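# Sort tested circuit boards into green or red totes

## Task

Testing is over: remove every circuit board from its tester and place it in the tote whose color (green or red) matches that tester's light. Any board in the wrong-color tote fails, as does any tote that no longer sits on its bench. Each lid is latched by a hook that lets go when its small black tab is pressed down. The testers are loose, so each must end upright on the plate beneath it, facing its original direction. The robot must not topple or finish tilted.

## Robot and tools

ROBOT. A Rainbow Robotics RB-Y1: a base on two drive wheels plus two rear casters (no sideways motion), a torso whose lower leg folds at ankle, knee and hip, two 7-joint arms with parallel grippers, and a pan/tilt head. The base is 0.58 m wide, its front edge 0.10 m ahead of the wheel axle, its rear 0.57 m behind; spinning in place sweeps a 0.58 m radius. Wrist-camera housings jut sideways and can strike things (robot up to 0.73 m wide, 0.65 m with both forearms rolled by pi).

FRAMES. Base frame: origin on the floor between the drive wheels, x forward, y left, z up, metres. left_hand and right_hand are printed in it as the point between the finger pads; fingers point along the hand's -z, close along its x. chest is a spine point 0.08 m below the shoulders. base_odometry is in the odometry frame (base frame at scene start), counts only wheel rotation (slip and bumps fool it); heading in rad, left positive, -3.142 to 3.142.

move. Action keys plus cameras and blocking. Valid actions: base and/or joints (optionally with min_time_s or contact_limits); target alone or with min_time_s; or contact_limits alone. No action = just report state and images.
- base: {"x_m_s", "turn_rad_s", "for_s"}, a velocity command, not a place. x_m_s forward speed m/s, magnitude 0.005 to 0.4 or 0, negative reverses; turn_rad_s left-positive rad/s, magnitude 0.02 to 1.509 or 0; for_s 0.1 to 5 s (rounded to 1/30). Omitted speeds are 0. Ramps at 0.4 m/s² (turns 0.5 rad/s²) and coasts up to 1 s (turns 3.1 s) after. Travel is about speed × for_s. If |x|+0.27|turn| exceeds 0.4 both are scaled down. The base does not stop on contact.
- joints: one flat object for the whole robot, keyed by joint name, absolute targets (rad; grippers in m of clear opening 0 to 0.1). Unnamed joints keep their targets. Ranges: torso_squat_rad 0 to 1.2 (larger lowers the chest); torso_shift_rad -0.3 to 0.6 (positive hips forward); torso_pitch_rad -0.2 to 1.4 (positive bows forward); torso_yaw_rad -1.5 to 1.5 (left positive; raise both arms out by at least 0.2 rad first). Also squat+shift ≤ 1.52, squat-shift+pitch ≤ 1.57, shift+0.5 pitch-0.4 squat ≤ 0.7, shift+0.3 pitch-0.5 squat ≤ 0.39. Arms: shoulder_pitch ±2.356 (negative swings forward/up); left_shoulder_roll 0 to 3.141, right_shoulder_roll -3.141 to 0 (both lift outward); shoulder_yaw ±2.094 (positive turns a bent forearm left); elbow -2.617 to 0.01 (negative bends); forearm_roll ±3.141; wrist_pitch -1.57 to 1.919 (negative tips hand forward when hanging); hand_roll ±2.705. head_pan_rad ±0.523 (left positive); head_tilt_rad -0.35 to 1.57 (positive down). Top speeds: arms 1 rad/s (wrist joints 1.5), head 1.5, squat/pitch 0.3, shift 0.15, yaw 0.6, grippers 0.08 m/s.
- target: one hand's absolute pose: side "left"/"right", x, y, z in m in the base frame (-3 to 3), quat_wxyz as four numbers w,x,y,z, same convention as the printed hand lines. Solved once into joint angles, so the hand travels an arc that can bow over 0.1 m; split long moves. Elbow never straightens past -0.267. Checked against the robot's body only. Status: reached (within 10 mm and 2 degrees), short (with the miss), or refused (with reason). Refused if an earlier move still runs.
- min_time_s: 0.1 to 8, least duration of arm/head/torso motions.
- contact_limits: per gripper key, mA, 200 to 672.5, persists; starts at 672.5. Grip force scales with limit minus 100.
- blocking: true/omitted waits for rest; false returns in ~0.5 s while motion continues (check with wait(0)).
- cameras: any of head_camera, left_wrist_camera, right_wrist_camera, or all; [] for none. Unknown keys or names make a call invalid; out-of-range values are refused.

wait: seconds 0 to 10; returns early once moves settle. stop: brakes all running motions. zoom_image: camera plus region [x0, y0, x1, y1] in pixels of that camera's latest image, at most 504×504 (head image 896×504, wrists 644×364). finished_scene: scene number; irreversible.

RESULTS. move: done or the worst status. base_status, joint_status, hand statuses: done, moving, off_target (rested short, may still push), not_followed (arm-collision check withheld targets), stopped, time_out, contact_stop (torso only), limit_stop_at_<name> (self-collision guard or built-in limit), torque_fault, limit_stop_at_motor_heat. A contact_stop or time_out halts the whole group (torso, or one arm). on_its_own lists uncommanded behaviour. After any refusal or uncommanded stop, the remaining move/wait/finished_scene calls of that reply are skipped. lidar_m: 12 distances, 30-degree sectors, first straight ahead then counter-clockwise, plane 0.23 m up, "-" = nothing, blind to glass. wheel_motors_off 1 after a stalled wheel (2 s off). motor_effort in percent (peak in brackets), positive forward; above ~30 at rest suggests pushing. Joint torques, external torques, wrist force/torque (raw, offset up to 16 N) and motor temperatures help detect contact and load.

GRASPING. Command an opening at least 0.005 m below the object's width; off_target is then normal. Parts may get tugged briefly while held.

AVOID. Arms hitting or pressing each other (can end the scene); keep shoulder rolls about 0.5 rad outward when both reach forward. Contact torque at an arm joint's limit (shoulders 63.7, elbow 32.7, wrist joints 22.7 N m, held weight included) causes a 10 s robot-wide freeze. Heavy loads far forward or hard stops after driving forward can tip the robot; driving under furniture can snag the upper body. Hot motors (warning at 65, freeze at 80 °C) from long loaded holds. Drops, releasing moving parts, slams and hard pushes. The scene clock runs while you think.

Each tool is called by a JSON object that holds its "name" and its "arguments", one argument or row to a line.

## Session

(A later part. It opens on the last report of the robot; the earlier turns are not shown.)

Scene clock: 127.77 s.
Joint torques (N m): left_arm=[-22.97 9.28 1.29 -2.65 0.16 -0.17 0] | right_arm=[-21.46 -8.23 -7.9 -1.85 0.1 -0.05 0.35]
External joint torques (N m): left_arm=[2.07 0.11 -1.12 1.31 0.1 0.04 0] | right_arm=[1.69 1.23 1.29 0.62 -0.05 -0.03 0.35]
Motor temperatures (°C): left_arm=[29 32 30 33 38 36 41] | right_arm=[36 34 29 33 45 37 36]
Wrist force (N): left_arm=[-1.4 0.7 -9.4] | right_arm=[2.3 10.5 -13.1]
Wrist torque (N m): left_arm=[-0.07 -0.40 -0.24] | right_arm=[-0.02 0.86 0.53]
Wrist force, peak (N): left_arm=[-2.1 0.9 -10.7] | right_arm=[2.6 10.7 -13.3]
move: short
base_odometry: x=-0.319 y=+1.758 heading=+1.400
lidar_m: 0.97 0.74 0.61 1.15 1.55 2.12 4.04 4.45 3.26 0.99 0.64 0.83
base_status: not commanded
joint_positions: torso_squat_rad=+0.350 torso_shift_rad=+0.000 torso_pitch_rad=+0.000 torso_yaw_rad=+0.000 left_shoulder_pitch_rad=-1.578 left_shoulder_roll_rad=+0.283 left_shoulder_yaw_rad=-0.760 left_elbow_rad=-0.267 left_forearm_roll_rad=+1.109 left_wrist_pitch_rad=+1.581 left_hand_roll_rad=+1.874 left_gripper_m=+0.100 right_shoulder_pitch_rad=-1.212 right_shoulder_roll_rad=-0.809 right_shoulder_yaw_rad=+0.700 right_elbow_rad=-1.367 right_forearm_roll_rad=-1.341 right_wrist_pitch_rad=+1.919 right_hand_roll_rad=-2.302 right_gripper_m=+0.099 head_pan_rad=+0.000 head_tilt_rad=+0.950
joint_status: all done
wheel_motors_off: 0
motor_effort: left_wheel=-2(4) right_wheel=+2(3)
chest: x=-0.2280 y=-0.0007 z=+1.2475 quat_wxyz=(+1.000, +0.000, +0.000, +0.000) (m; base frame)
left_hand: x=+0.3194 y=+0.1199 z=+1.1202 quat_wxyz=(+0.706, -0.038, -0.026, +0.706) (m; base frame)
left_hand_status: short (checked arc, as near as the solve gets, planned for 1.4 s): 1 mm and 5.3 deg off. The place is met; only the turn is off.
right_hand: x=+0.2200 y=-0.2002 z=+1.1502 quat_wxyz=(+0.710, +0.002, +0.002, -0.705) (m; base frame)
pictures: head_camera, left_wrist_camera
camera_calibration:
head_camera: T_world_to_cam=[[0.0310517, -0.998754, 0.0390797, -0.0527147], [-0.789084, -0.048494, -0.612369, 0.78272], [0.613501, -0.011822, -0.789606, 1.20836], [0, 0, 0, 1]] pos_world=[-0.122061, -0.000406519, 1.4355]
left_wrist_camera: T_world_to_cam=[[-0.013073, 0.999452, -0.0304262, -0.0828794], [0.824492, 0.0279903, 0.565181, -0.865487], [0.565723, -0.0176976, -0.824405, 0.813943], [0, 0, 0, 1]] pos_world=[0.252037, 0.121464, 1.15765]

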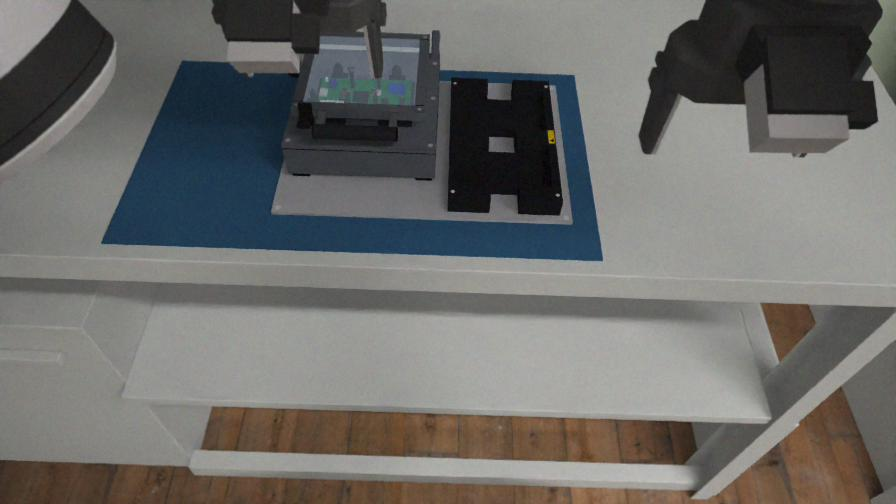

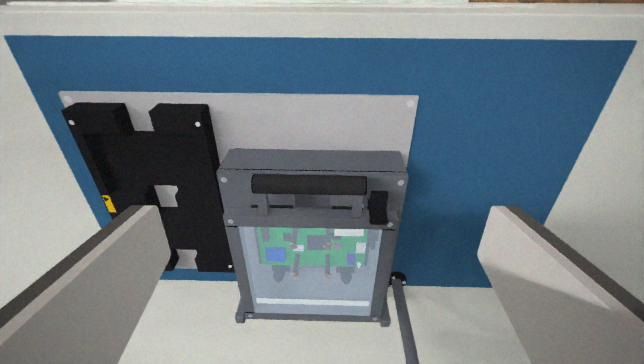

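{"name": "move", "arguments": {
  "base": {"x_m_s": 0.1, "for_s": 1.0},
  "joints": {"left_gripper_m": 0.0},
  "cameras": []
}}

{"name": "move", "arguments": {
  "target": {"side":"left","x":0.3,"y":0.17,"z":1.08,"quat_wxyz":[0.707,0,0,0.707]},
  "cameras": ["left_wrist_camera","head_camera"]
}}

{"name": "zoom_image", "arguments": {
  "camera": "left_wrist_camera",
  "region": [180, 100, 480, 364]
}}

{"name": "zoom_image", "arguments": {
  "camera": "head_camera",
  "region": [230, 20, 500, 220]
}}

Scene clock: 162.43 s.
Joint torques (N m): left_arm=[-23.26 9.42 1.21 -2.88 0.16 -0.24 0.03] | right_arm=[-21.73 -8.03 -8.24 -2.01 -0.05 -0.14 0.31]
External joint torques (N m): left_arm=[1.78 0.25 -1.2 1.08 0.11 -0.02 0.03] | right_arm=[1.42 1.43 0.96 0.46 -0.21 -0.13 0.31]
Motor temperatures (°C): left_arm=[30 32 30 33 38 35 41] | right_arm=[37 34 29 33 45 37 36]
Wrist force (N): left_arm=[-1.5 0.7 -9.6] | right_arm=[2.5 10.7 -13.0]
Wrist torque (N m): left_arm=[-0.08 -0.39 -0.24] | right_arm=[-0.04 0.88 0.52]
Wrist force, peak (N): left_arm=[-1.6 0.7 -10.0] | right_arm=[2.3 10.7 -13.3]
move: done
base_odometry: x=-0.302 y=+1.857 heading=+1.400
lidar_m: 0.88 0.74 0.56 0.91 1.54 2.11 4.14 4.45 3.27 1.00 0.58 0.83
base_status: done (sent for 1 of 1 s)
joint_positions: torso_squat_rad=+0.350 torso_shift_rad=+0.000 torso_pitch_rad=+0.000 torso_yaw_rad=+0.000 left_shoulder_pitch_rad=-1.578 left_shoulder_roll_rad=+0.283 left_shoulder_yaw_rad=-0.760 left_elbow_rad=-0.267 left_forearm_roll_rad=+1.109 left_wrist_pitch_rad=+1.581 left_hand_roll_rad=+1.874 left_gripper_m=+0.000 right_shoulder_pitch_rad=-1.212 right_shoulder_roll_rad=-0.809 right_shoulder_yaw_rad=+0.701 right_elbow_rad=-1.367 right_forearm_roll_rad=-1.341 right_wrist_pitch_rad=+1.919 right_hand_roll_rad=-2.302 right_gripper_m=+0.099 head_pan_rad=+0.000 head_tilt_rad=+0.950
joint_status: all done
wheel_motors_off: 0
motor_effort: left_wheel=-3(19) right_wheel=-1(24)
chest: x=-0.2280 y=-0.0007 z=+1.2475 quat_wxyz=(+1.000, +0.000, +0.000, +0.000) (m; base frame)
left_hand: x=+0.3194 y=+0.1199 z=+1.1200 quat_wxyz=(+0.706, -0.038, -0.026, +0.706) (m; base frame)
right_hand: x=+0.2201 y=-0.2002 z=+1.1502 quat_wxyz=(+0.710, +0.002, +0.002, -0.705) (m; base frame)
pictures: none
No camera images: "cameras" was empty.

Scene clock: 163.40 s.
Joint torques (N m): left_arm=[-24.16 8.08 2.42 -4.14 0.43 0.05 -0.02] | right_arm=[-21.71 -8.04 -8.32 -1.83 -0.01 -0.07 0.39]
External joint torques (N m): left_arm=[0.86 -0.8 -0.89 -0.24 0.35 0.06 -0.02] | right_arm=[1.44 1.42 0.88 0.64 -0.16 -0.06 0.4]
Motor temperatures (°C): left_arm=[30 32 30 33 38 35 41] | right_arm=[37 34 29 33 45 37 36]
Wrist force (N): left_arm=[-1.7 0.1 -9.5] | right_arm=[2.2 10.5 -13.0]
Wrist torque (N m): left_arm=[-0.05 -0.40 -0.23] | right_arm=[-0.02 0.83 0.52]
Wrist force, peak (N): left_arm=[-0.7 0.8 -11.2] | right_arm=[1.9 10.7 -13.2]
move: done
base_odometry: x=-0.302 y=+1.857 heading=+1.400
lidar_m: 0.88 0.74 0.57 0.90 1.55 2.11 4.14 4.46 3.26 1.00 0.59 0.84
base_status: not commanded
joint_positions: torso_squat_rad=+0.350 torso_shift_rad=+0.000 torso_pitch_rad=+0.000 torso_yaw_rad=+0.000 left_shoulder_pitch_rad=-1.438 left_shoulder_roll_rad=+0.380 left_shoulder_yaw_rad=-0.766 left_elbow_rad=-0.388 left_forearm_roll_rad=+1.115 left_wrist_pitch_rad=+1.642 left_hand_roll_rad=+1.844 left_gripper_m=+0.000 right_shoulder_pitch_rad=-1.212 right_shoulder_roll_rad=-0.809 right_shoulder_yaw_rad=+0.701 right_elbow_rad=-1.367 right_forearm_roll_rad=-1.341 right_wrist_pitch_rad=+1.919 right_hand_roll_rad=-2.302 right_gripper_m=+0.099 head_pan_rad=+0.000 head_tilt_rad=+0.950
joint_status: all done
wheel_motors_off: 0
motor_effort: left_wheel=-2(4) right_wheel=+2(2)
chest: x=-0.2280 y=-0.0007 z=+1.2475 quat_wxyz=(+1.000, +0.000, +0.000, +0.000) (m; base frame)
left_hand: x=+0.3001 y=+0.1701 z=+1.0800 quat_wxyz=(+0.707, +0.006, +0.005, +0.707) (m; base frame)
left_hand_status: reached (checked arc, planned for 0.4 s): 0 mm and 0.8 deg off.
right_hand: x=+0.2201 y=-0.2002 z=+1.1502 quat_wxyz=(+0.710, +0.002, +0.002, -0.705) (m; base frame)
pictures: head_camera, left_wrist_camera
camera_calibration:
head_camera: T_world_to_cam=[[0.0311022, -0.998751, 0.039096, -0.0527169], [-0.789111, -0.0485434, -0.61233, 0.782692], [0.613463, -0.0118063, -0.789635, 1.20837], [0, 0, 0, 1]] pos_world=[-0.122021, -0.000390266, 1.4355]
left_wrist_camera: T_world_to_cam=[[-0.0156484, 0.999819, -0.0107995, -0.155062], [0.879229, 0.0189028, 0.476024, -0.746938], [0.476142, -0.0020462, -0.879366, 0.876194], [0, 0, 0, 1]] pos_world=[0.237111, 0.170946, 1.12438]

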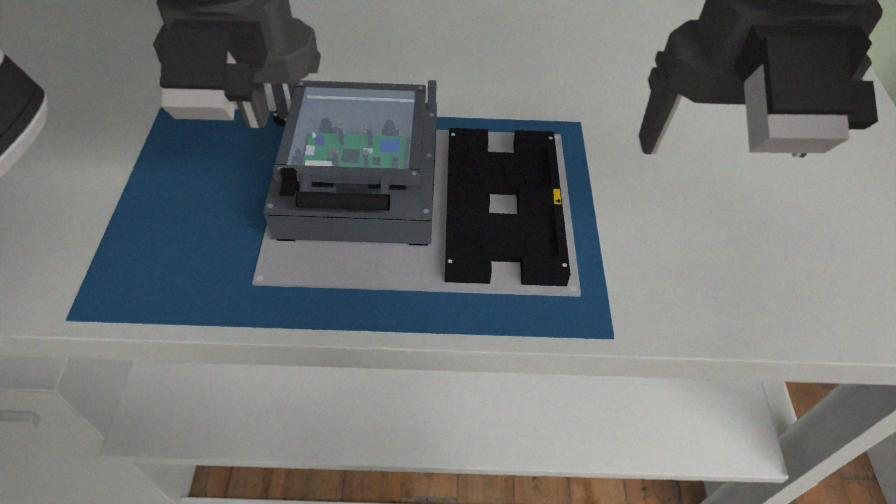

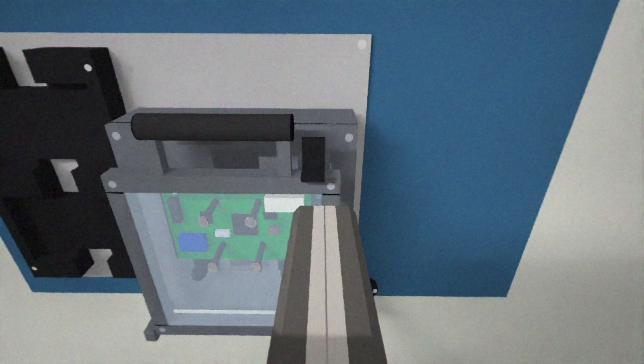

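Scaled by 1.680 from the camera's 644x364 image, which has a finer 920x520 frame.

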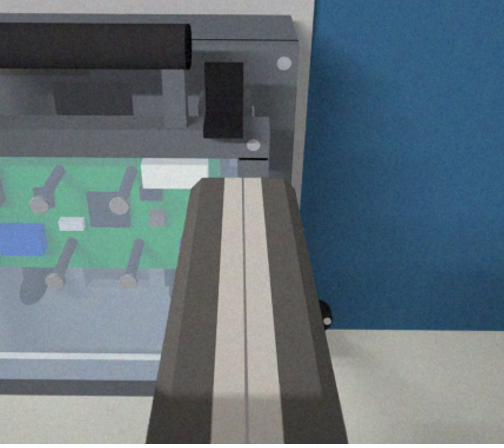

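Scaled by 1.867 from the camera's 896x504 image, which has a finer 1280x720 frame.

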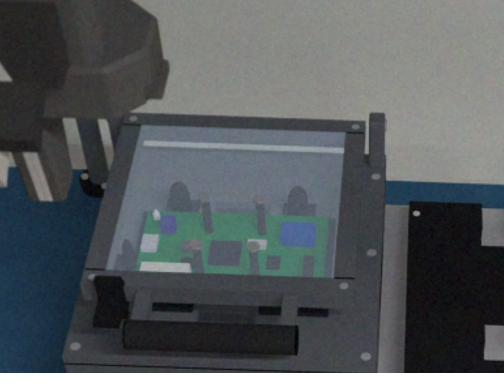

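{"name": "move", "arguments": {
  "target": {"side":"left","x":0.312,"y":0.165,"z":1.0,"quat_wxyz":[0.707,0,0,0.707]},
  "cameras": ["left_wrist_camera","head_camera"]
}}

{"name": "zoom_image", "arguments": {
  "camera": "left_wrist_camera",
  "region": [180, 60, 480, 300]
}}

{"name": "zoom_image", "arguments": {
  "camera": "head_camera",
  "region": [230, 60, 450, 240]
}}

Scene clock: 194.10 s.
Joint torques (N m): left_arm=[-23.97 7.72 1.27 -3.39 0.25 0.03 -0.07] | right_arm=[-21.89 -8.24 -8.15 -1.95 0.07 -0.05 0.36]
External joint torques (N m): left_arm=[0.79 -0.64 -1.09 0.54 0.2 0.2 -0.07] | right_arm=[1.26 1.22 1.05 0.52 -0.08 -0.03 0.36]
Motor temperatures (°C): left_arm=[30 32 30 33 38 35 41] | right_arm=[37 34 29 33 45 37 36]
Wrist force (N): left_arm=[-1.9 0.4 -9.6] | right_arm=[2.0 10.4 -13.0]
Wrist torque (N m): left_arm=[-0.05 -0.43 -0.25] | right_arm=[0.00 0.80 0.51]
Wrist force, peak (N): left_arm=[-2.1 1.1 -11.5] | right_arm=[2.0 10.7 -13.2]
move: short
base_odometry: x=-0.302 y=+1.857 heading=+1.400
lidar_m: 0.88 0.74 0.57 0.90 1.56 2.11 4.14 4.46 3.26 0.99 0.59 0.83
base_status: not commanded
joint_positions: torso_squat_rad=+0.350 torso_shift_rad=+0.000 torso_pitch_rad=+0.000 torso_yaw_rad=+0.000 left_shoulder_pitch_rad=-1.339 left_shoulder_roll_rad=+0.284 left_shoulder_yaw_rad=-0.786 left_elbow_rad=-0.267 left_forearm_roll_rad=+1.078 left_wrist_pitch_rad=+1.384 left_hand_roll_rad=+1.797 left_gripper_m=+0.000 right_shoulder_pitch_rad=-1.212 right_shoulder_roll_rad=-0.809 right_shoulder_yaw_rad=+0.701 right_elbow_rad=-1.367 right_forearm_roll_rad=-1.341 right_wrist_pitch_rad=+1.919 right_hand_roll_rad=-2.302 right_gripper_m=+0.099 head_pan_rad=+0.000 head_tilt_rad=+0.950
joint_status: all done
wheel_motors_off: 0
motor_effort: left_wheel=-3(4) right_wheel=+0(2)
chest: x=-0.2280 y=-0.0007 z=+1.2475 quat_wxyz=(+1.000, +0.000, +0.000, +0.000) (m; base frame)
left_hand: x=+0.3113 y=+0.1651 z=+1.0001 quat_wxyz=(+0.707, -0.026, -0.021, +0.707) (m; base frame)
left_hand_status: short (checked arc, as near as the solve gets, planned for 0.5 s): 1 mm and 3.9 deg off. The place is met; only the turn is off.
right_hand: x=+0.2201 y=-0.2002 z=+1.1502 quat_wxyz=(+0.710, +0.002, +0.002, -0.705) (m; base frame)
pictures: head_camera, left_wrist_camera
camera_calibration:
head_camera: T_world_to_cam=[[0.0310904, -0.998752, 0.0390982, -0.0527211], [-0.789098, -0.0485357, -0.612347, 0.782702], [0.61348, -0.0118142, -0.789622, 1.20837], [0, 0, 0, 1]] pos_world=[-0.12204, -0.000390362, 1.4355]
left_wrist_camera: T_world_to_cam=[[-0.0144651, 0.999688, -0.0203689, -0.141479], [0.837693, 0.0232388, 0.545647, -0.776075], [0.54595, -0.00917006, -0.837768, 0.738406], [0, 0, 0, 1]] pos_world=[0.244934, 0.166241, 1.03919]

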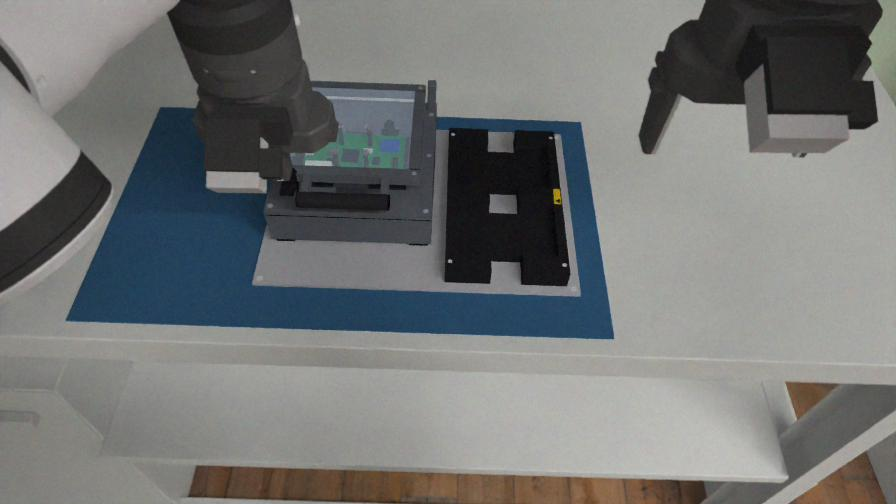

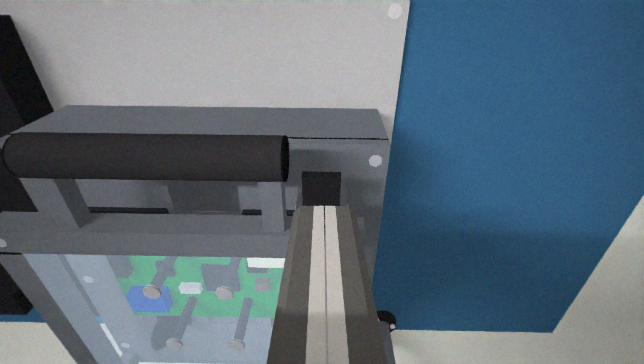

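Scaled by 1.680 from the camera's 644x364 image, which has a finer 920x520 frame.

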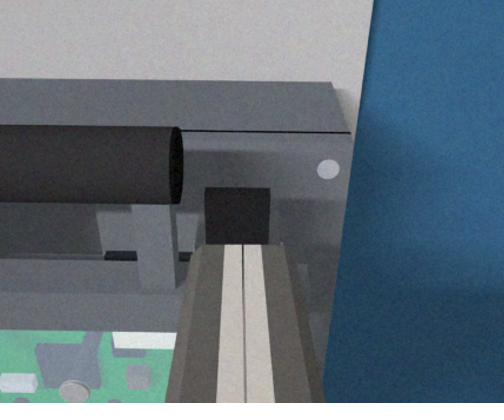

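Scaled by 2.291 from the camera's 896x504 image, which has a finer 1280x720 frame.

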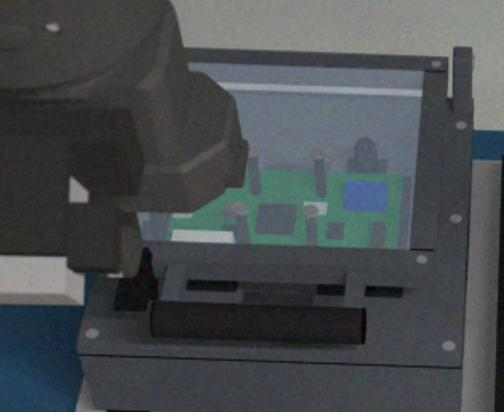

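{"name": "move", "arguments": {
  "target": {"side":"left","x":0.307,"y":0.164,"z":0.982,"quat_wxyz":[0.707,0,0,0.707]},
  "cameras": [],
  "min_time_s": 0.6
}}

{"name": "move", "arguments": {
  "target": {"side":"left","x":0.307,"y":0.164,"z":0.972,"quat_wxyz":[0.707,0,0,0.707]},
  "cameras": ["left_wrist_camera","head_camera"],
  "min_time_s": 0.6
}}

Scene clock: 209.77 s.
Joint torques (N m): left_arm=[-22.29 6.53 1 -3.33 0.13 -0.48 0.4] | right_arm=[-21.99 -7.96 -8.22 -1.89 0.02 -0.15 0.43]
External joint torques (N m): left_arm=[2.28 -1.63 -1.34 0.58 0.07 -0.32 0.4] | right_arm=[1.16 1.5 0.98 0.58 -0.13 -0.14 0.43]
Motor temperatures (°C): left_arm=[30 32 30 33 38 35 41] | right_arm=[37 34 29 33 45 37 36]
Wrist force (N): left_arm=[-1.7 0.4 -9.5] | right_arm=[2.3 10.3 -12.9]
Wrist torque (N m): left_arm=[-0.04 -0.39 -0.24] | right_arm=[0.01 0.84 0.53]
Wrist force, peak (N): left_arm=[-1.9 0.4 -10.0] | right_arm=[2.1 10.9 -13.3]
move: short
base_odometry: x=-0.302 y=+1.857 heading=+1.400
lidar_m: 0.88 0.74 0.57 0.91 1.55 2.12 4.14 4.45 3.27 0.99 0.59 0.83
base_status: not commanded
joint_positions: torso_squat_rad=+0.350 torso_shift_rad=+0.000 torso_pitch_rad=+0.000 torso_yaw_rad=+0.000 left_shoulder_pitch_rad=-1.308 left_shoulder_roll_rad=+0.272 left_shoulder_yaw_rad=-0.791 left_elbow_rad=-0.267 left_forearm_roll_rad=+1.073 left_wrist_pitch_rad=+1.356 left_hand_roll_rad=+1.800 left_gripper_m=+0.000 right_shoulder_pitch_rad=-1.212 right_shoulder_roll_rad=-0.809 right_shoulder_yaw_rad=+0.701 right_elbow_rad=-1.367 right_forearm_roll_rad=-1.341 right_wrist_pitch_rad=+1.919 right_hand_roll_rad=-2.302 right_gripper_m=+0.099 head_pan_rad=+0.000 head_tilt_rad=+0.950
joint_status: all done
wheel_motors_off: 0
motor_effort: left_wheel=-4(4) right_wheel=+2(3)
chest: x=-0.2280 y=-0.0007 z=+1.2475 quat_wxyz=(+1.000, +0.000, +0.000, +0.000) (m; base frame)
left_hand: x=+0.3065 y=+0.1641 z=+0.9824 quat_wxyz=(+0.707, -0.024, -0.020, +0.707) (m; base frame)
left_hand_status: short (checked arc, as near as the solve gets, planned for 0.6 s): 1 mm and 3.6 deg off. The place is met; only the turn is off.
right_hand: x=+0.2200 y=-0.2002 z=+1.1502 quat_wxyz=(+0.710, +0.002, +0.002, -0.705) (m; base frame)
pictures: none
No camera images: "cameras" was empty.

Scene clock: 210.70 s.
Joint torques (N m): left_arm=[-9.69 1.71 -0.2 -2.14 -0.02 -4.27 0.44] | right_arm=[-21.85 -7.83 -8.25 -1.97 0.03 -0.18 0.25]
External joint torques (N m): left_arm=[14.83 -6.37 -2.54 1.77 -0.07 -4.08 0.44] | right_arm=[1.31 1.62 0.95 0.49 -0.13 -0.16 0.25]
Motor temperatures (°C): left_arm=[30 32 30 33 38 35 41] | right_arm=[37 34 29 33 45 37 36]
Wrist force (N): left_arm=[1.0 17.5 32.1] | right_arm=[2.3 10.6 -13.1]
Wrist torque (N m): left_arm=[-0.04 -0.67 -0.24] | right_arm=[-0.03 0.87 0.50]
Wrist force, peak (N): left_arm=[1.0 20.5 36.7] | right_arm=[2.2 10.7 -13.3]
move: short
base_odometry: x=-0.302 y=+1.857 heading=+1.400
lidar_m: 0.88 0.74 0.56 0.91 1.54 2.12 4.14 4.45 3.26 0.99 0.59 0.83
base_status: not commanded
joint_positions: torso_squat_rad=+0.350 torso_shift_rad=-0.001 torso_pitch_rad=-0.002 torso_yaw_rad=+0.000 left_shoulder_pitch_rad=-1.293 left_shoulder_roll_rad=+0.267 left_shoulder_yaw_rad=-0.793 left_elbow_rad=-0.267 left_forearm_roll_rad=+1.068 left_wrist_pitch_rad=+1.327 left_hand_roll_rad=+1.801 left_gripper_m=+0.000 right_shoulder_pitch_rad=-1.212 right_shoulder_roll_rad=-0.809 right_shoulder_yaw_rad=+0.701 right_elbow_rad=-1.367 right_forearm_roll_rad=-1.341 right_wrist_pitch_rad=+1.919 right_hand_roll_rad=-2.302 right_gripper_m=+0.099 head_pan_rad=+0.000 head_tilt_rad=+0.950
joint_status: all done
wheel_motors_off: 0
motor_effort: left_wheel=-2(3) right_wheel=+2(3)
chest: x=-0.2290 y=-0.0008 z=+1.2474 quat_wxyz=(+1.000, +0.001, -0.001, +0.000) (m; base frame)
left_hand: x=+0.3070 y=+0.1642 z=+0.9750 quat_wxyz=(+0.707, -0.030, -0.024, +0.707) (m; base frame)
left_hand_status: short (checked arc, as near as the solve gets, planned for 0.6 s): 3 mm and 4.4 deg off. The place is met; only the turn is off.
right_hand: x=+0.2193 y=-0.2002 z=+1.1508 quat_wxyz=(+0.710, +0.002, +0.002, -0.704) (m; base frame)
pictures: head_camera, left_wrist_camera
camera_calibration:
head_camera: T_world_to_cam=[[0.0311293, -0.998757, 0.038941, -0.0525626], [-0.788131, -0.0484882, -0.613595, 0.783712], [0.61472, -0.0115899, -0.78866, 1.20799], [0, 0, 0, 1]] pos_world=[-0.123272, -0.000495913, 1.43562]
left_wrist_camera: T_world_to_cam=[[-0.0142512, 0.99968, -0.0208919, -0.140705], [0.832622, 0.0234338, 0.553346, -0.764682], [0.553659, -0.00950918, -0.832689, 0.712506], [0, 0, 0, 1]] pos_world=[0.240201, 0.165354, 1.01349]

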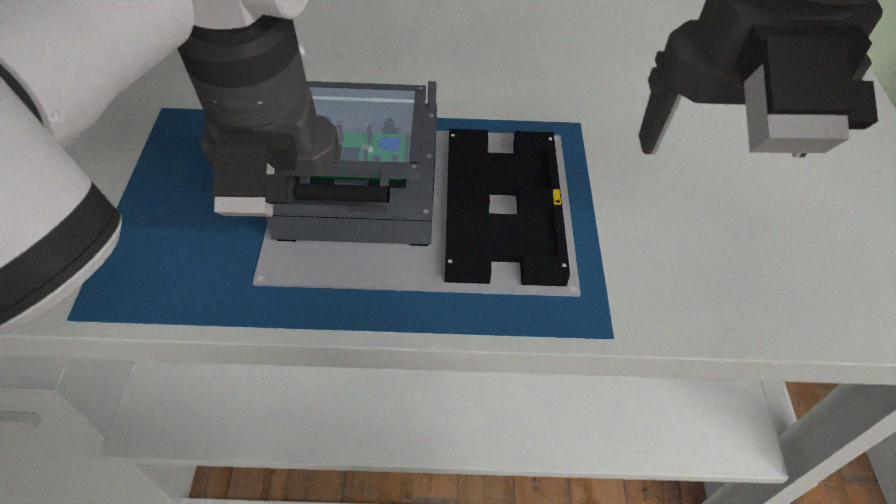

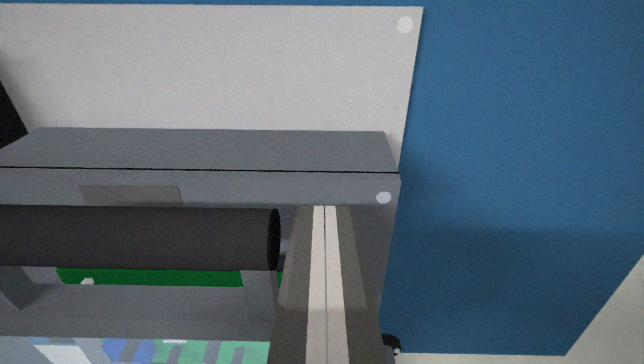

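{"name": "move", "arguments": {
  "target": {"side":"left","x":0.297,"y":0.168,"z":1.06,"quat_wxyz":[0.707,0,0,0.707]},
  "cameras": ["left_wrist_camera","head_camera"]
}}

{"name": "zoom_image", "arguments": {
  "camera": "head_camera",
  "region": [230, 60, 450, 240]
}}

Scene clock: 216.90 s.
Joint torques (N m): left_arm=[-22.55 8.25 4.15 -3.44 0.38 -0.18 0.15] | right_arm=[-21.57 -8.19 -8.14 -1.98 0.06 -0.09 0.41]
External joint torques (N m): left_arm=[2.32 -0.45 0.38 0.5 0.29 -0.17 0.15] | right_arm=[1.58 1.27 1.06 0.49 -0.09 -0.08 0.41]
Motor temperatures (°C): left_arm=[30 32 30 33 38 36 41] | right_arm=[37 34 29 33 45 37 36]
Wrist force (N): left_arm=[-1.8 -0.1 -10.0] | right_arm=[2.3 10.6 -13.0]
Wrist torque (N m): left_arm=[-0.03 -0.41 -0.21] | right_arm=[-0.02 0.86 0.53]
Wrist force, peak (N): left_arm=[0.9 18.7 34.8] | right_arm=[2.3 10.8 -13.5]
move: done
base_odometry: x=-0.302 y=+1.857 heading=+1.400
lidar_m: 0.87 0.74 0.56 0.90 1.55 2.12 4.14 4.44 3.27 0.99 0.59 0.84
base_status: not commanded
joint_positions: torso_squat_rad=+0.350 torso_shift_rad=+0.000 torso_pitch_rad=+0.000 torso_yaw_rad=+0.000 left_shoulder_pitch_rad=-1.381 left_shoulder_roll_rad=+0.384 left_shoulder_yaw_rad=-0.768 left_elbow_rad=-0.450 left_forearm_roll_rad=+1.105 left_wrist_pitch_rad=+1.617 left_hand_roll_rad=+1.876 left_gripper_m=+0.000 right_shoulder_pitch_rad=-1.212 right_shoulder_roll_rad=-0.809 right_shoulder_yaw_rad=+0.701 right_elbow_rad=-1.367 right_forearm_roll_rad=-1.341 right_wrist_pitch_rad=+1.919 right_hand_roll_rad=-2.302 right_gripper_m=+0.099 head_pan_rad=+0.000 head_tilt_rad=+0.950
joint_status: all done
wheel_motors_off: 0
motor_effort: left_wheel=-2(4) right_wheel=+2(7)
chest: x=-0.2281 y=-0.0007 z=+1.2475 quat_wxyz=(+1.000, +0.000, +0.000, +0.000) (m; base frame)
left_hand: x=+0.2977 y=+0.1681 z=+1.0594 quat_wxyz=(+0.707, +0.005, +0.004, +0.707) (m; base frame)
left_hand_status: reached (checked arc, planned for 0.5 s): 1 mm and 0.7 deg off.
right_hand: x=+0.2200 y=-0.2002 z=+1.1503 quat_wxyz=(+0.710, +0.002, +0.002, -0.705) (m; base frame)
pictures: head_camera, left_wrist_camera
camera_calibration:
head_camera: T_world_to_cam=[[0.0310998, -0.998752, 0.039087, -0.0527086], [-0.789043, -0.0485372, -0.612418, 0.782774], [0.613551, -0.0117952, -0.789567, 1.20833], [0, 0, 0, 1]] pos_world=[-0.122093, -0.000396564, 1.43551]
left_wrist_camera: T_world_to_cam=[[-0.0150634, 0.999827, -0.0108769, -0.153368], [0.878319, 0.0184298, 0.47772, -0.736374], [0.477838, -0.0023573, -0.878445, 0.857761], [0, 0, 0, 1]] pos_world=[0.234589, 0.168934, 1.10361]

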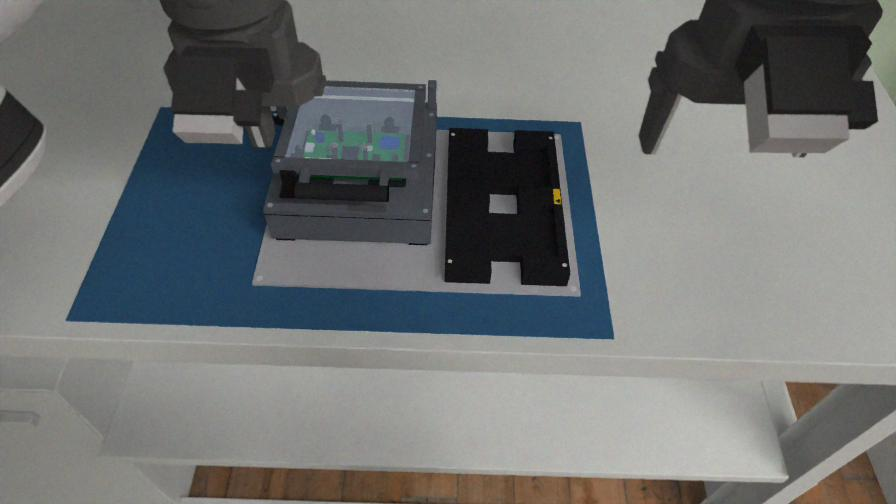

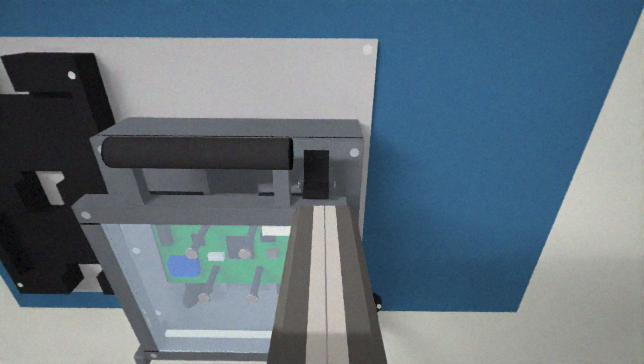

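Scaled by 2.291 from the camera's 896x504 image, which has a finer 1280x720 frame.

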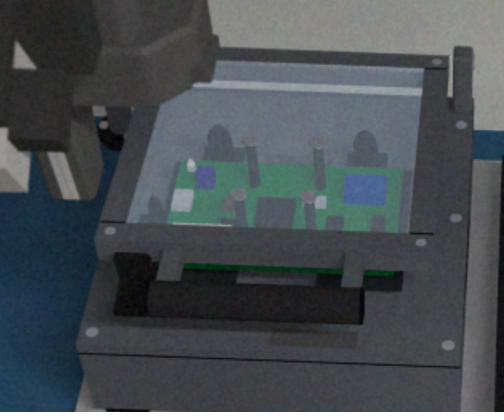

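{"name": "move", "arguments": {
  "joints": {"left_gripper_m": 0.045},
  "cameras": []
}}

{"name": "move", "arguments": {
  "target": {"side":"left","x":0.22,"y":0.2,"z":1.07,"quat_wxyz":[0.924,0,-0.383,0]},
  "cameras": []
}}

{"name": "move", "arguments": {
  "target": {"side":"left","x":0.235,"y":0.105,"z":1.022,"quat_wxyz":[0.924,0,-0.383,0]},
  "cameras": ["left_wrist_camera","head_camera"]
}}

{"name": "zoom_image", "arguments": {
  "camera": "head_camera",
  "region": [230, 60, 450, 240]
}}

Scene clock: 252.03 s.
Joint torques (N m): left_arm=[-22.56 8.26 4.27 -3.49 0.35 -0.2 0.14] | right_arm=[-21.84 -7.96 -8.33 -1.9 0.03 -0.08 0.36]
External joint torques (N m): left_arm=[2.31 -0.44 0.49 0.45 0.27 -0.19 0.14] | right_arm=[1.31 1.5 0.87 0.58 -0.12 -0.06 0.36]
Motor temperatures (°C): left_arm=[30 32 30 33 38 35 41] | right_arm=[37 34 29 33 45 37 36]
Wrist force (N): left_arm=[-1.7 -0.4 -9.6] | right_arm=[2.1 10.5 -12.9]
Wrist torque (N m): left_arm=[0.01 -0.39 -0.22] | right_arm=[-0.02 0.83 0.52]
Wrist force, peak (N): left_arm=[-1.8 0.1 -10.0] | right_arm=[2.2 10.8 -13.2]
move: done
base_odometry: x=-0.302 y=+1.857 heading=+1.400
lidar_m: 0.87 0.75 0.56 0.91 1.55 2.11 4.14 4.46 3.27 0.99 0.59 0.84
base_status: not commanded
joint_positions: torso_squat_rad=+0.350 torso_shift_rad=+0.000 torso_pitch_rad=+0.000 torso_yaw_rad=+0.000 left_shoulder_pitch_rad=-1.381 left_shoulder_roll_rad=+0.384 left_shoulder_yaw_rad=-0.768 left_elbow_rad=-0.450 left_forearm_roll_rad=+1.105 left_wrist_pitch_rad=+1.617 left_hand_roll_rad=+1.876 left_gripper_m=+0.045 right_shoulder_pitch_rad=-1.212 right_shoulder_roll_rad=-0.809 right_shoulder_yaw_rad=+0.701 right_elbow_rad=-1.367 right_forearm_roll_rad=-1.341 right_wrist_pitch_rad=+1.919 right_hand_roll_rad=-2.302 right_gripper_m=+0.099 head_pan_rad=+0.000 head_tilt_rad=+0.950
joint_status: all done
wheel_motors_off: 0
motor_effort: left_wheel=-1(4) right_wheel=+1(4)
chest: x=-0.2281 y=-0.0007 z=+1.2475 quat_wxyz=(+1.000, +0.000, +0.000, +0.000) (m; base frame)
left_hand: x=+0.2977 y=+0.1681 z=+1.0594 quat_wxyz=(+0.707, +0.005, +0.004, +0.707) (m; base frame)
right_hand: x=+0.2200 y=-0.2002 z=+1.1503 quat_wxyz=(+0.710, +0.002, +0.002, -0.705) (m; base frame)
pictures: none
No camera images: "cameras" was empty.

Scene clock: 254.50 s.
Joint torques (N m): left_arm=[-14.69 8.33 10.2 -1.48 -0.94 -0.35 0.05] | right_arm=[-21.68 -8.01 -8.32 -2.02 0.06 -0.1 0.27]
External joint torques (N m): left_arm=[0.82 0.23 0.13 0.3 0.31 -0.22 0.09] | right_arm=[1.47 1.45 0.88 0.46 -0.1 -0.09 0.27]
Motor temperatures (°C): left_arm=[30 32 30 33 38 35 41] | right_arm=[37 34 29 33 45 37 36]
Wrist force (N): left_arm=[-6.0 -0.1 -8.0] | right_arm=[2.1 10.3 -13.1]
Wrist torque (N m): left_arm=[0.01 -0.63 -0.19] | right_arm=[0.02 0.82 0.53]
Wrist force, peak (N): left_arm=[-2.3 0.7 -10.5] | right_arm=[2.6 10.7 -13.1]
move: done
base_odometry: x=-0.302 y=+1.857 heading=+1.400
lidar_m: 0.88 0.74 0.56 0.90 1.54 2.11 4.15 4.46 3.26 0.99 0.59 0.84
base_status: not commanded
joint_positions: torso_squat_rad=+0.350 torso_shift_rad=+0.000 torso_pitch_rad=+0.000 torso_yaw_rad=+0.000 left_shoulder_pitch_rad=-1.002 left_shoulder_roll_rad=+1.181 left_shoulder_yaw_rad=-1.239 left_elbow_rad=-2.183 left_forearm_roll_rad=+0.504 left_wrist_pitch_rad=+1.205 left_hand_roll_rad=+1.501 left_gripper_m=+0.045 right_shoulder_pitch_rad=-1.212 right_shoulder_roll_rad=-0.809 right_shoulder_yaw_rad=+0.701 right_elbow_rad=-1.367 right_forearm_roll_rad=-1.341 right_wrist_pitch_rad=+1.919 right_hand_roll_rad=-2.302 right_gripper_m=+0.099 head_pan_rad=+0.000 head_tilt_rad=+0.950
joint_status: all done
wheel_motors_off: 0
motor_effort: left_wheel=-4(5) right_wheel=+1(4)
chest: x=-0.2281 y=-0.0007 z=+1.2475 quat_wxyz=(+1.000, +0.000, +0.000, +0.000) (m; base frame)
left_hand: x=+0.2200 y=+0.2000 z=+1.0700 quat_wxyz=(+0.924, +0.000, -0.383, +0.000) (m; base frame)
left_hand_status: reached (checked arc, planned for 2.1 s): 0 mm and 0.0 deg off.
right_hand: x=+0.2200 y=-0.2002 z=+1.1502 quat_wxyz=(+0.710, +0.002, +0.002, -0.705) (m; base frame)
pictures: none
No camera images: "cameras" was empty.

Scene clock: 255.60 s.
Joint torques (N m): left_arm=[-16.75 5.5 9.59 -1.94 -0.98 0.19 0.18] | right_arm=[-21.38 -8.52 -7.98 -1.95 0.02 -0.09 0.37]
External joint torques (N m): left_arm=[0.78 -0.27 -0.44 1.02 0.33 0.22 0.22] | right_arm=[1.77 0.94 1.22 0.53 -0.14 -0.08 0.37]
Motor temperatures (°C): left_arm=[30 32 30 33 38 35 41] | right_arm=[37 34 29 33 45 37 36]
Wrist force (N): left_arm=[-5.8 0.2 -8.1] | right_arm=[2.3 10.4 -13.0]
Wrist torque (N m): left_arm=[-0.02 -0.66 -0.21] | right_arm=[-0.01 0.86 0.53]
Wrist force, peak (N): left_arm=[-6.5 -0.3 -8.7] | right_arm=[2.1 10.7 -13.2]
move: done
base_odometry: x=-0.302 y=+1.857 heading=+1.400
lidar_m: 0.88 0.74 0.56 0.90 1.55 2.11 4.14 4.45 3.26 0.99 0.58 0.83
base_status: not commanded
joint_positions: torso_squat_rad=+0.350 torso_shift_rad=+0.000 torso_pitch_rad=+0.000 torso_yaw_rad=+0.000 left_shoulder_pitch_rad=-1.031 left_shoulder_roll_rad=+0.788 left_shoulder_yaw_rad=-1.309 left_elbow_rad=-1.949 left_forearm_roll_rad=+0.379 left_wrist_pitch_rad=+1.338 left_hand_roll_rad=+1.569 left_gripper_m=+0.045 right_shoulder_pitch_rad=-1.212 right_shoulder_roll_rad=-0.809 right_shoulder_yaw_rad=+0.701 right_elbow_rad=-1.367 right_forearm_roll_rad=-1.341 right_wrist_pitch_rad=+1.919 right_hand_roll_rad=-2.302 right_gripper_m=+0.099 head_pan_rad=+0.000 head_tilt_rad=+0.950
joint_status: all done
wheel_motors_off: 0
motor_effort: left_wheel=-2(4) right_wheel=+3(4)
chest: x=-0.2280 y=-0.0008 z=+1.2475 quat_wxyz=(+1.000, +0.000, +0.000, +0.000) (m; base frame)
left_hand: x=+0.2344 y=+0.1052 z=+1.0224 quat_wxyz=(+0.924, +0.000, -0.383, +0.000) (m; base frame)
left_hand_status: reached (checked arc, planned for 0.7 s): 1 mm and 0.0 deg off.
right_hand: x=+0.2200 y=-0.2002 z=+1.1502 quat_wxyz=(+0.710, +0.002, +0.002, -0.705) (m; base frame)
pictures: head_camera, left_wrist_camera
camera_calibration:
head_camera: T_world_to_cam=[[0.0310722, -0.998753, 0.0390644, -0.0527041], [-0.789073, -0.048501, -0.612381, 0.782738], [0.613513, -0.0117966, -0.789597, 1.20835], [0, 0, 0, 1]] pos_world=[-0.122063, -0.000420374, 1.4355]
left_wrist_camera: T_world_to_cam=[[0.715277, 0.015237, 0.698675, -0.884958], [-0.332147, -0.872212, 0.359061, -0.16328], [0.614863, -0.488891, -0.618812, 0.609005], [0, 0, 0, 1]] pos_world=[0.204303, 0.168806, 1.05378]

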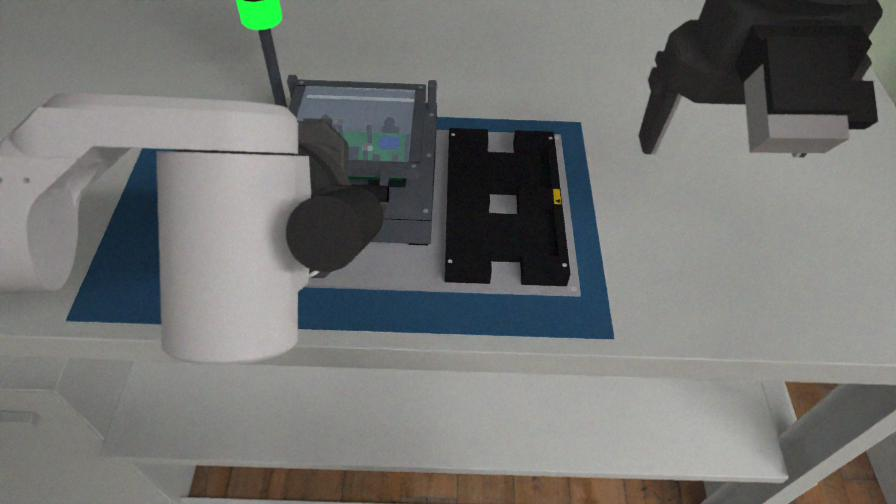

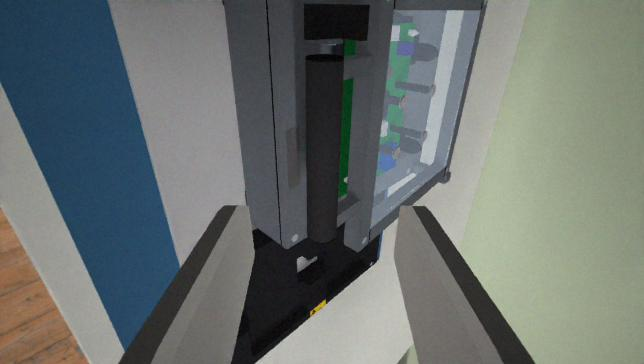

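Scaled by 2.291 from the camera's 896x504 image, which has a finer 1280x720 frame.

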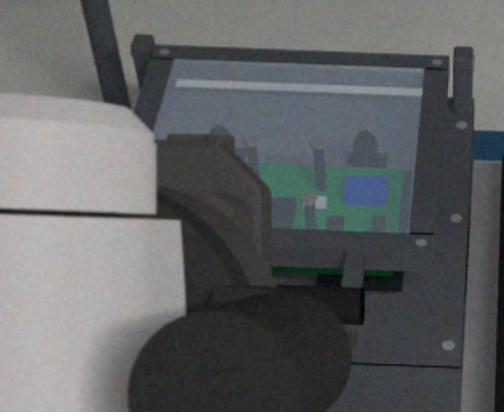

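{"name": "move", "arguments": {
  "target": {"side":"left","x":0.285,"y":0.105,"z":0.972,"quat_wxyz":[0.924,0,-0.383,0]},
  "cameras": ["left_wrist_camera"],
  "min_time_s": 1.2
}}

Scene clock: 264.27 s.
Joint torques (N m): left_arm=[-17.58 4.41 8.89 -1.67 -0.98 -0.22 -0.29] | right_arm=[-21.82 -8.26 -8.22 -1.97 -0.01 -0.2 0.34]
External joint torques (N m): left_arm=[1.7 -1.41 -0.91 1.19 0.22 -0.1 -0.25] | right_arm=[1.34 1.2 0.97 0.51 -0.16 -0.19 0.34]
Motor temperatures (°C): left_arm=[30 32 30 33 38 35 41] | right_arm=[37 34 29 33 45 37 36]
Wrist force (N): left_arm=[-6.1 -0.2 -7.8] | right_arm=[2.3 10.7 -12.9]
Wrist torque (N m): left_arm=[0.02 -0.66 -0.23] | right_arm=[-0.03 0.87 0.52]
Wrist force, peak (N): left_arm=[-6.2 0.0 -8.1] | right_arm=[2.1 10.7 -13.3]
move: done
base_odometry: x=-0.302 y=+1.857 heading=+1.400
lidar_m: 0.88 0.74 0.56 0.90 1.55 2.12 4.14 4.45 3.27 0.99 0.59 0.83
base_status: not commanded
joint_positions: torso_squat_rad=+0.350 torso_shift_rad=+0.000 torso_pitch_rad=+0.000 torso_yaw_rad=+0.000 left_shoulder_pitch_rad=-1.004 left_shoulder_roll_rad=+0.664 left_shoulder_yaw_rad=-1.332 left_elbow_rad=-1.601 left_forearm_roll_rad=+0.340 left_wrist_pitch_rad=+1.112 left_hand_roll_rad=+1.503 left_gripper_m=+0.045 right_shoulder_pitch_rad=-1.212 right_shoulder_roll_rad=-0.809 right_shoulder_yaw_rad=+0.701 right_elbow_rad=-1.367 right_forearm_roll_rad=-1.341 right_wrist_pitch_rad=+1.919 right_hand_roll_rad=-2.302 right_gripper_m=+0.099 head_pan_rad=+0.000 head_tilt_rad=+0.950
joint_status: all done
wheel_motors_off: 0
motor_effort: left_wheel=-2(4) right_wheel=+2(4)
chest: x=-0.2280 y=-0.0008 z=+1.2475 quat_wxyz=(+1.000, +0.000, +0.000, +0.000) (m; base frame)
left_hand: x=+0.2849 y=+0.1051 z=+0.9724 quat_wxyz=(+0.924, +0.000, -0.383, +0.000) (m; base frame)
left_hand_status: reached (checked arc, planned for 1.2 s): 0 mm and 0.0 deg off.
right_hand: x=+0.2200 y=-0.2002 z=+1.1502 quat_wxyz=(+0.710, +0.002, +0.002, -0.705) (m; base frame)
pictures: left_wrist_camera
camera_calibration:
left_wrist_camera: T_world_to_cam=[[0.71501, 0.0157085, 0.698937, -0.886372], [-0.331806, -0.872349, 0.359043, -0.128618], [0.615357, -0.488631, -0.618526, 0.546491], [0, 0, 0, 1]] pos_world=[0.254801, 0.168757, 1.00372]

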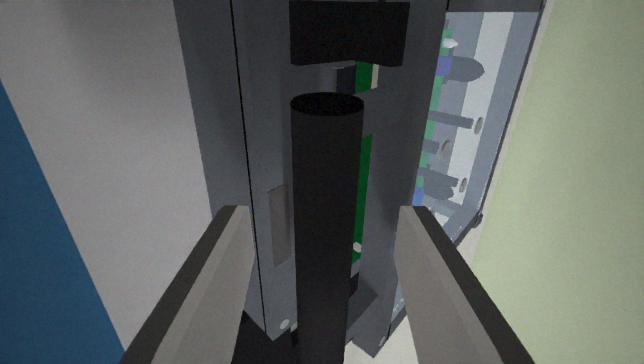

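{"name": "move", "arguments": {
  "joints": {"left_gripper_m": 0.0},
  "contact_limits": {"left_gripper_m": 300},
  "cameras": ["left_wrist_camera"]
}}

Scene clock: 269.20 s.
Joint torques (N m): left_arm=[-18.02 4.55 8.94 -1.54 -0.99 -0.27 -0.14] | right_arm=[-21.67 -8.21 -8.14 -1.99 -0.02 -0.2 0.33]
External joint torques (N m): left_arm=[1.26 -1.27 -0.85 1.32 0.2 -0.14 -0.1] | right_arm=[1.49 1.25 1.05 0.48 -0.18 -0.19 0.34]
Motor temperatures (°C): left_arm=[30 32 30 33 38 35 41] | right_arm=[37 34 29 33 45 37 36]
Wrist force (N): left_arm=[-7.3 0.0 -7.2] | right_arm=[2.3 10.5 -13.0]
Wrist torque (N m): left_arm=[-0.01 -0.63 -0.39] | right_arm=[0.00 0.88 0.54]
Wrist force, peak (N): left_arm=[-7.4 -0.4 -7.9] | right_arm=[2.1 10.8 -13.2]
move: off_target
base_odometry: x=-0.302 y=+1.857 heading=+1.400
lidar_m: 0.87 0.74 0.56 0.90 1.55 2.12 4.14 4.45 3.26 0.99 0.59 0.84
base_status: not commanded
joint_positions: torso_squat_rad=+0.350 torso_shift_rad=+0.000 torso_pitch_rad=+0.000 torso_yaw_rad=+0.000 left_shoulder_pitch_rad=-1.004 left_shoulder_roll_rad=+0.664 left_shoulder_yaw_rad=-1.332 left_elbow_rad=-1.601 left_forearm_roll_rad=+0.340 left_wrist_pitch_rad=+1.112 left_hand_roll_rad=+1.503 left_gripper_m=+0.015 right_shoulder_pitch_rad=-1.212 right_shoulder_roll_rad=-0.809 right_shoulder_yaw_rad=+0.701 right_elbow_rad=-1.367 right_forearm_roll_rad=-1.341 right_wrist_pitch_rad=+1.919 right_hand_roll_rad=-2.302 right_gripper_m=+0.099 head_pan_rad=+0.000 head_tilt_rad=+0.950
joint_status: left_gripper_m off_target (ended at +0.015, target +0.000)
wheel_motors_off: 0
motor_effort: left_wheel=-3(4) right_wheel=+1(4)
contact_limits: left_gripper_m 300 mA
chest: x=-0.2280 y=-0.0008 z=+1.2475 quat_wxyz=(+1.000, +0.000, +0.000, +0.000) (m; base frame)
left_hand: x=+0.2849 y=+0.1051 z=+0.9723 quat_wxyz=(+0.924, +0.000, -0.383, +0.000) (m; base frame)
right_hand: x=+0.2200 y=-0.2002 z=+1.1502 quat_wxyz=(+0.710, +0.002, +0.002, -0.705) (m; base frame)
pictures: left_wrist_camera
camera_calibration:
left_wrist_camera: T_world_to_cam=[[0.71511, 0.015642, 0.698837, -0.886208], [-0.331783, -0.872361, 0.359035, -0.128598], [0.615254, -0.488612, -0.618644, 0.546622], [0, 0, 0, 1]] pos_world=[0.254757, 0.168764, 1.00365]

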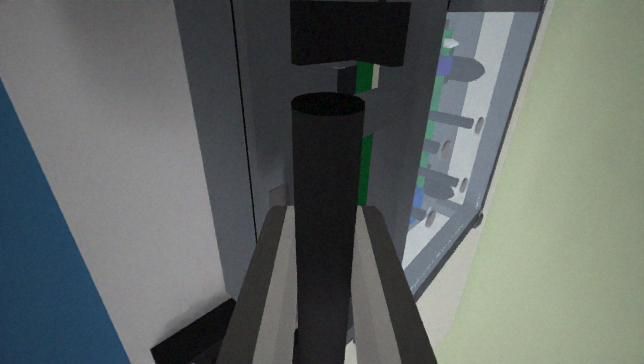

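{"name": "move", "arguments": {
  "target": {"side":"left","x":0.298,"y":0.105,"z":1.028,"quat_wxyz":[0.887,0,-0.462,0]},
  "cameras": ["left_wrist_camera"],
  "min_time_s": 1.5
}}

{"name": "move", "arguments": {
  "target": {"side":"left","x":0.342,"y":0.105,"z":1.084,"quat_wxyz":[0.834,0,-0.552,0]},
  "cameras": ["left_wrist_camera"],
  "min_time_s": 1.5
}}

Scene clock: 285.73 s.
Joint torques (N m): left_arm=[-20.83 10.65 13.13 -0.77 -2.51 1.36 0.43] | right_arm=[-21.92 -8.02 -8.39 -1.86 0.03 -0.16 0.36]
External joint torques (N m): left_arm=[-1.73 4.62 2.93 1.98 -1.06 1.36 0.47] | right_arm=[1.23 1.43 0.81 0.61 -0.12 -0.14 0.36]
Motor temperatures (°C): left_arm=[30 32 30 33 38 35 41] | right_arm=[37 34 29 33 45 37 36]
Wrist force (N): left_arm=[-12.1 -5.3 -6.0] | right_arm=[2.3 10.5 -13.0]
Wrist torque (N m): left_arm=[-0.05 -0.39 -0.26] | right_arm=[-0.01 0.84 0.53]
Wrist force, peak (N): left_arm=[-9.7 5.9 -13.4] | right_arm=[2.1 10.8 -13.2]
move: done
base_odometry: x=-0.302 y=+1.857 heading=+1.400
lidar_m: 0.88 0.74 0.56 0.90 1.55 2.12 4.14 4.45 3.26 0.99 0.60 0.83
base_status: not commanded
joint_positions: torso_squat_rad=+0.350 torso_shift_rad=+0.000 torso_pitch_rad=+0.000 torso_yaw_rad=+0.000 left_shoulder_pitch_rad=-1.033 left_shoulder_roll_rad=+0.717 left_shoulder_yaw_rad=-1.324 left_elbow_rad=-1.725 left_forearm_roll_rad=+0.189 left_wrist_pitch_rad=+1.187 left_hand_roll_rad=+1.587 left_gripper_m=+0.015 right_shoulder_pitch_rad=-1.212 right_shoulder_roll_rad=-0.809 right_shoulder_yaw_rad=+0.701 right_elbow_rad=-1.367 right_forearm_roll_rad=-1.341 right_wrist_pitch_rad=+1.919 right_hand_roll_rad=-2.302 right_gripper_m=+0.099 head_pan_rad=+0.000 head_tilt_rad=+0.950
joint_status: all done
wheel_motors_off: 0
motor_effort: left_wheel=-2(4) right_wheel=+2(4)
contact_limits: left_gripper_m 300 mA
chest: x=-0.2280 y=-0.0007 z=+1.2475 quat_wxyz=(+1.000, +0.000, +0.000, +0.000) (m; base frame)
left_hand: x=+0.2975 y=+0.1042 z=+1.0272 quat_wxyz=(+0.887, -0.001, -0.461, -0.001) (m; base frame)
left_hand_status: reached (checked arc, planned for 1.5 s): 1 mm and 0.2 deg off.
right_hand: x=+0.2201 y=-0.2002 z=+1.1502 quat_wxyz=(+0.710, +0.002, +0.002, -0.705) (m; base frame)
pictures: left_wrist_camera
camera_calibration:
left_wrist_camera: T_world_to_cam=[[0.584885, 0.0150212, 0.810977, -1.00996], [-0.389909, -0.871524, 0.297349, -0.0643582], [0.711253, -0.490123, -0.503884, 0.426082], [0, 0, 0, 1]] pos_world=[0.262564, 0.167914, 1.05289]

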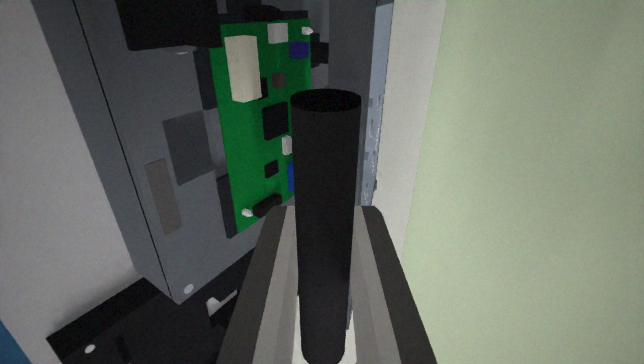

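Scene clock: 287.57 s.
Joint torques (N m): left_arm=[-23.31 7.99 14.52 -0.78 -2.93 1.13 0.41] | right_arm=[-21.68 -8.1 -8.28 -1.78 0.04 -0.04 0.45]
External joint torques (N m): left_arm=[-3.21 1.55 4.05 1.54 -1.32 1.02 0.46] | right_arm=[1.47 1.36 0.92 0.69 -0.12 -0.03 0.45]
Motor temperatures (°C): left_arm=[30 32 30 33 38 35 41] | right_arm=[37 34 29 33 45 37 36]
Wrist force (N): left_arm=[-14.5 -4.1 -13.1] | right_arm=[2.0 10.5 -13.0]
Wrist torque (N m): left_arm=[-0.09 -0.42 -0.30] | right_arm=[-0.01 0.82 0.52]
Wrist force, peak (N): left_arm=[-14.9 -4.4 -13.5] | right_arm=[2.1 10.8 -13.3]
move: done
base_odometry: x=-0.302 y=+1.857 heading=+1.400
lidar_m: 0.87 0.74 0.57 0.90 1.55 2.11 4.14 4.45 3.26 0.99 0.59 0.83
base_status: not commanded
joint_positions: torso_squat_rad=+0.350 torso_shift_rad=+0.000 torso_pitch_rad=+0.000 torso_yaw_rad=+0.000 left_shoulder_pitch_rad=-1.078 left_shoulder_roll_rad=+0.712 left_shoulder_yaw_rad=-1.305 left_elbow_rad=-1.661 left_forearm_roll_rad=+0.020 left_wrist_pitch_rad=+1.151 left_hand_roll_rad=+1.638 left_gripper_m=+0.015 right_shoulder_pitch_rad=-1.212 right_shoulder_roll_rad=-0.809 right_shoulder_yaw_rad=+0.701 right_elbow_rad=-1.367 right_forearm_roll_rad=-1.341 right_wrist_pitch_rad=+1.919 right_hand_roll_rad=-2.302 right_gripper_m=+0.099 head_pan_rad=+0.000 head_tilt_rad=+0.950
joint_status: all done
wheel_motors_off: 0
motor_effort: left_wheel=-2(4) right_wheel=+3(4)
contact_limits: left_gripper_m 300 mA
chest: x=-0.2279 y=-0.0008 z=+1.2475 quat_wxyz=(+1.000, +0.000, +0.000, +0.000) (m; base frame)
left_hand: x=+0.3409 y=+0.1050 z=+1.0832 quat_wxyz=(+0.835, +0.000, -0.551, -0.001) (m; base frame)
left_hand_status: reached (checked arc, planned for 1.5 s): 1 mm and 0.1 deg off.
right_hand: x=+0.2201 y=-0.2002 z=+1.1501 quat_wxyz=(+0.710, +0.002, +0.002, -0.705) (m; base frame)
pictures: left_wrist_camera
camera_calibration:
left_wrist_camera: T_world_to_cam=[[0.404257, 0.0144203, 0.914532, -1.13127], [-0.442278, -0.872125, 0.209255, 0.0499728], [0.800604, -0.489071, -0.346185, 0.222465], [0, 0, 0, 1]] pos_world=[0.301321, 0.168697, 1.10114]

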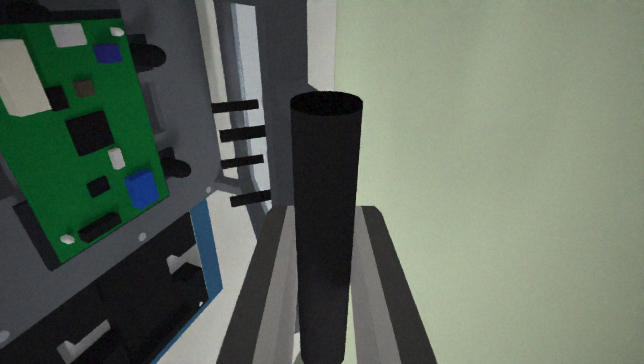

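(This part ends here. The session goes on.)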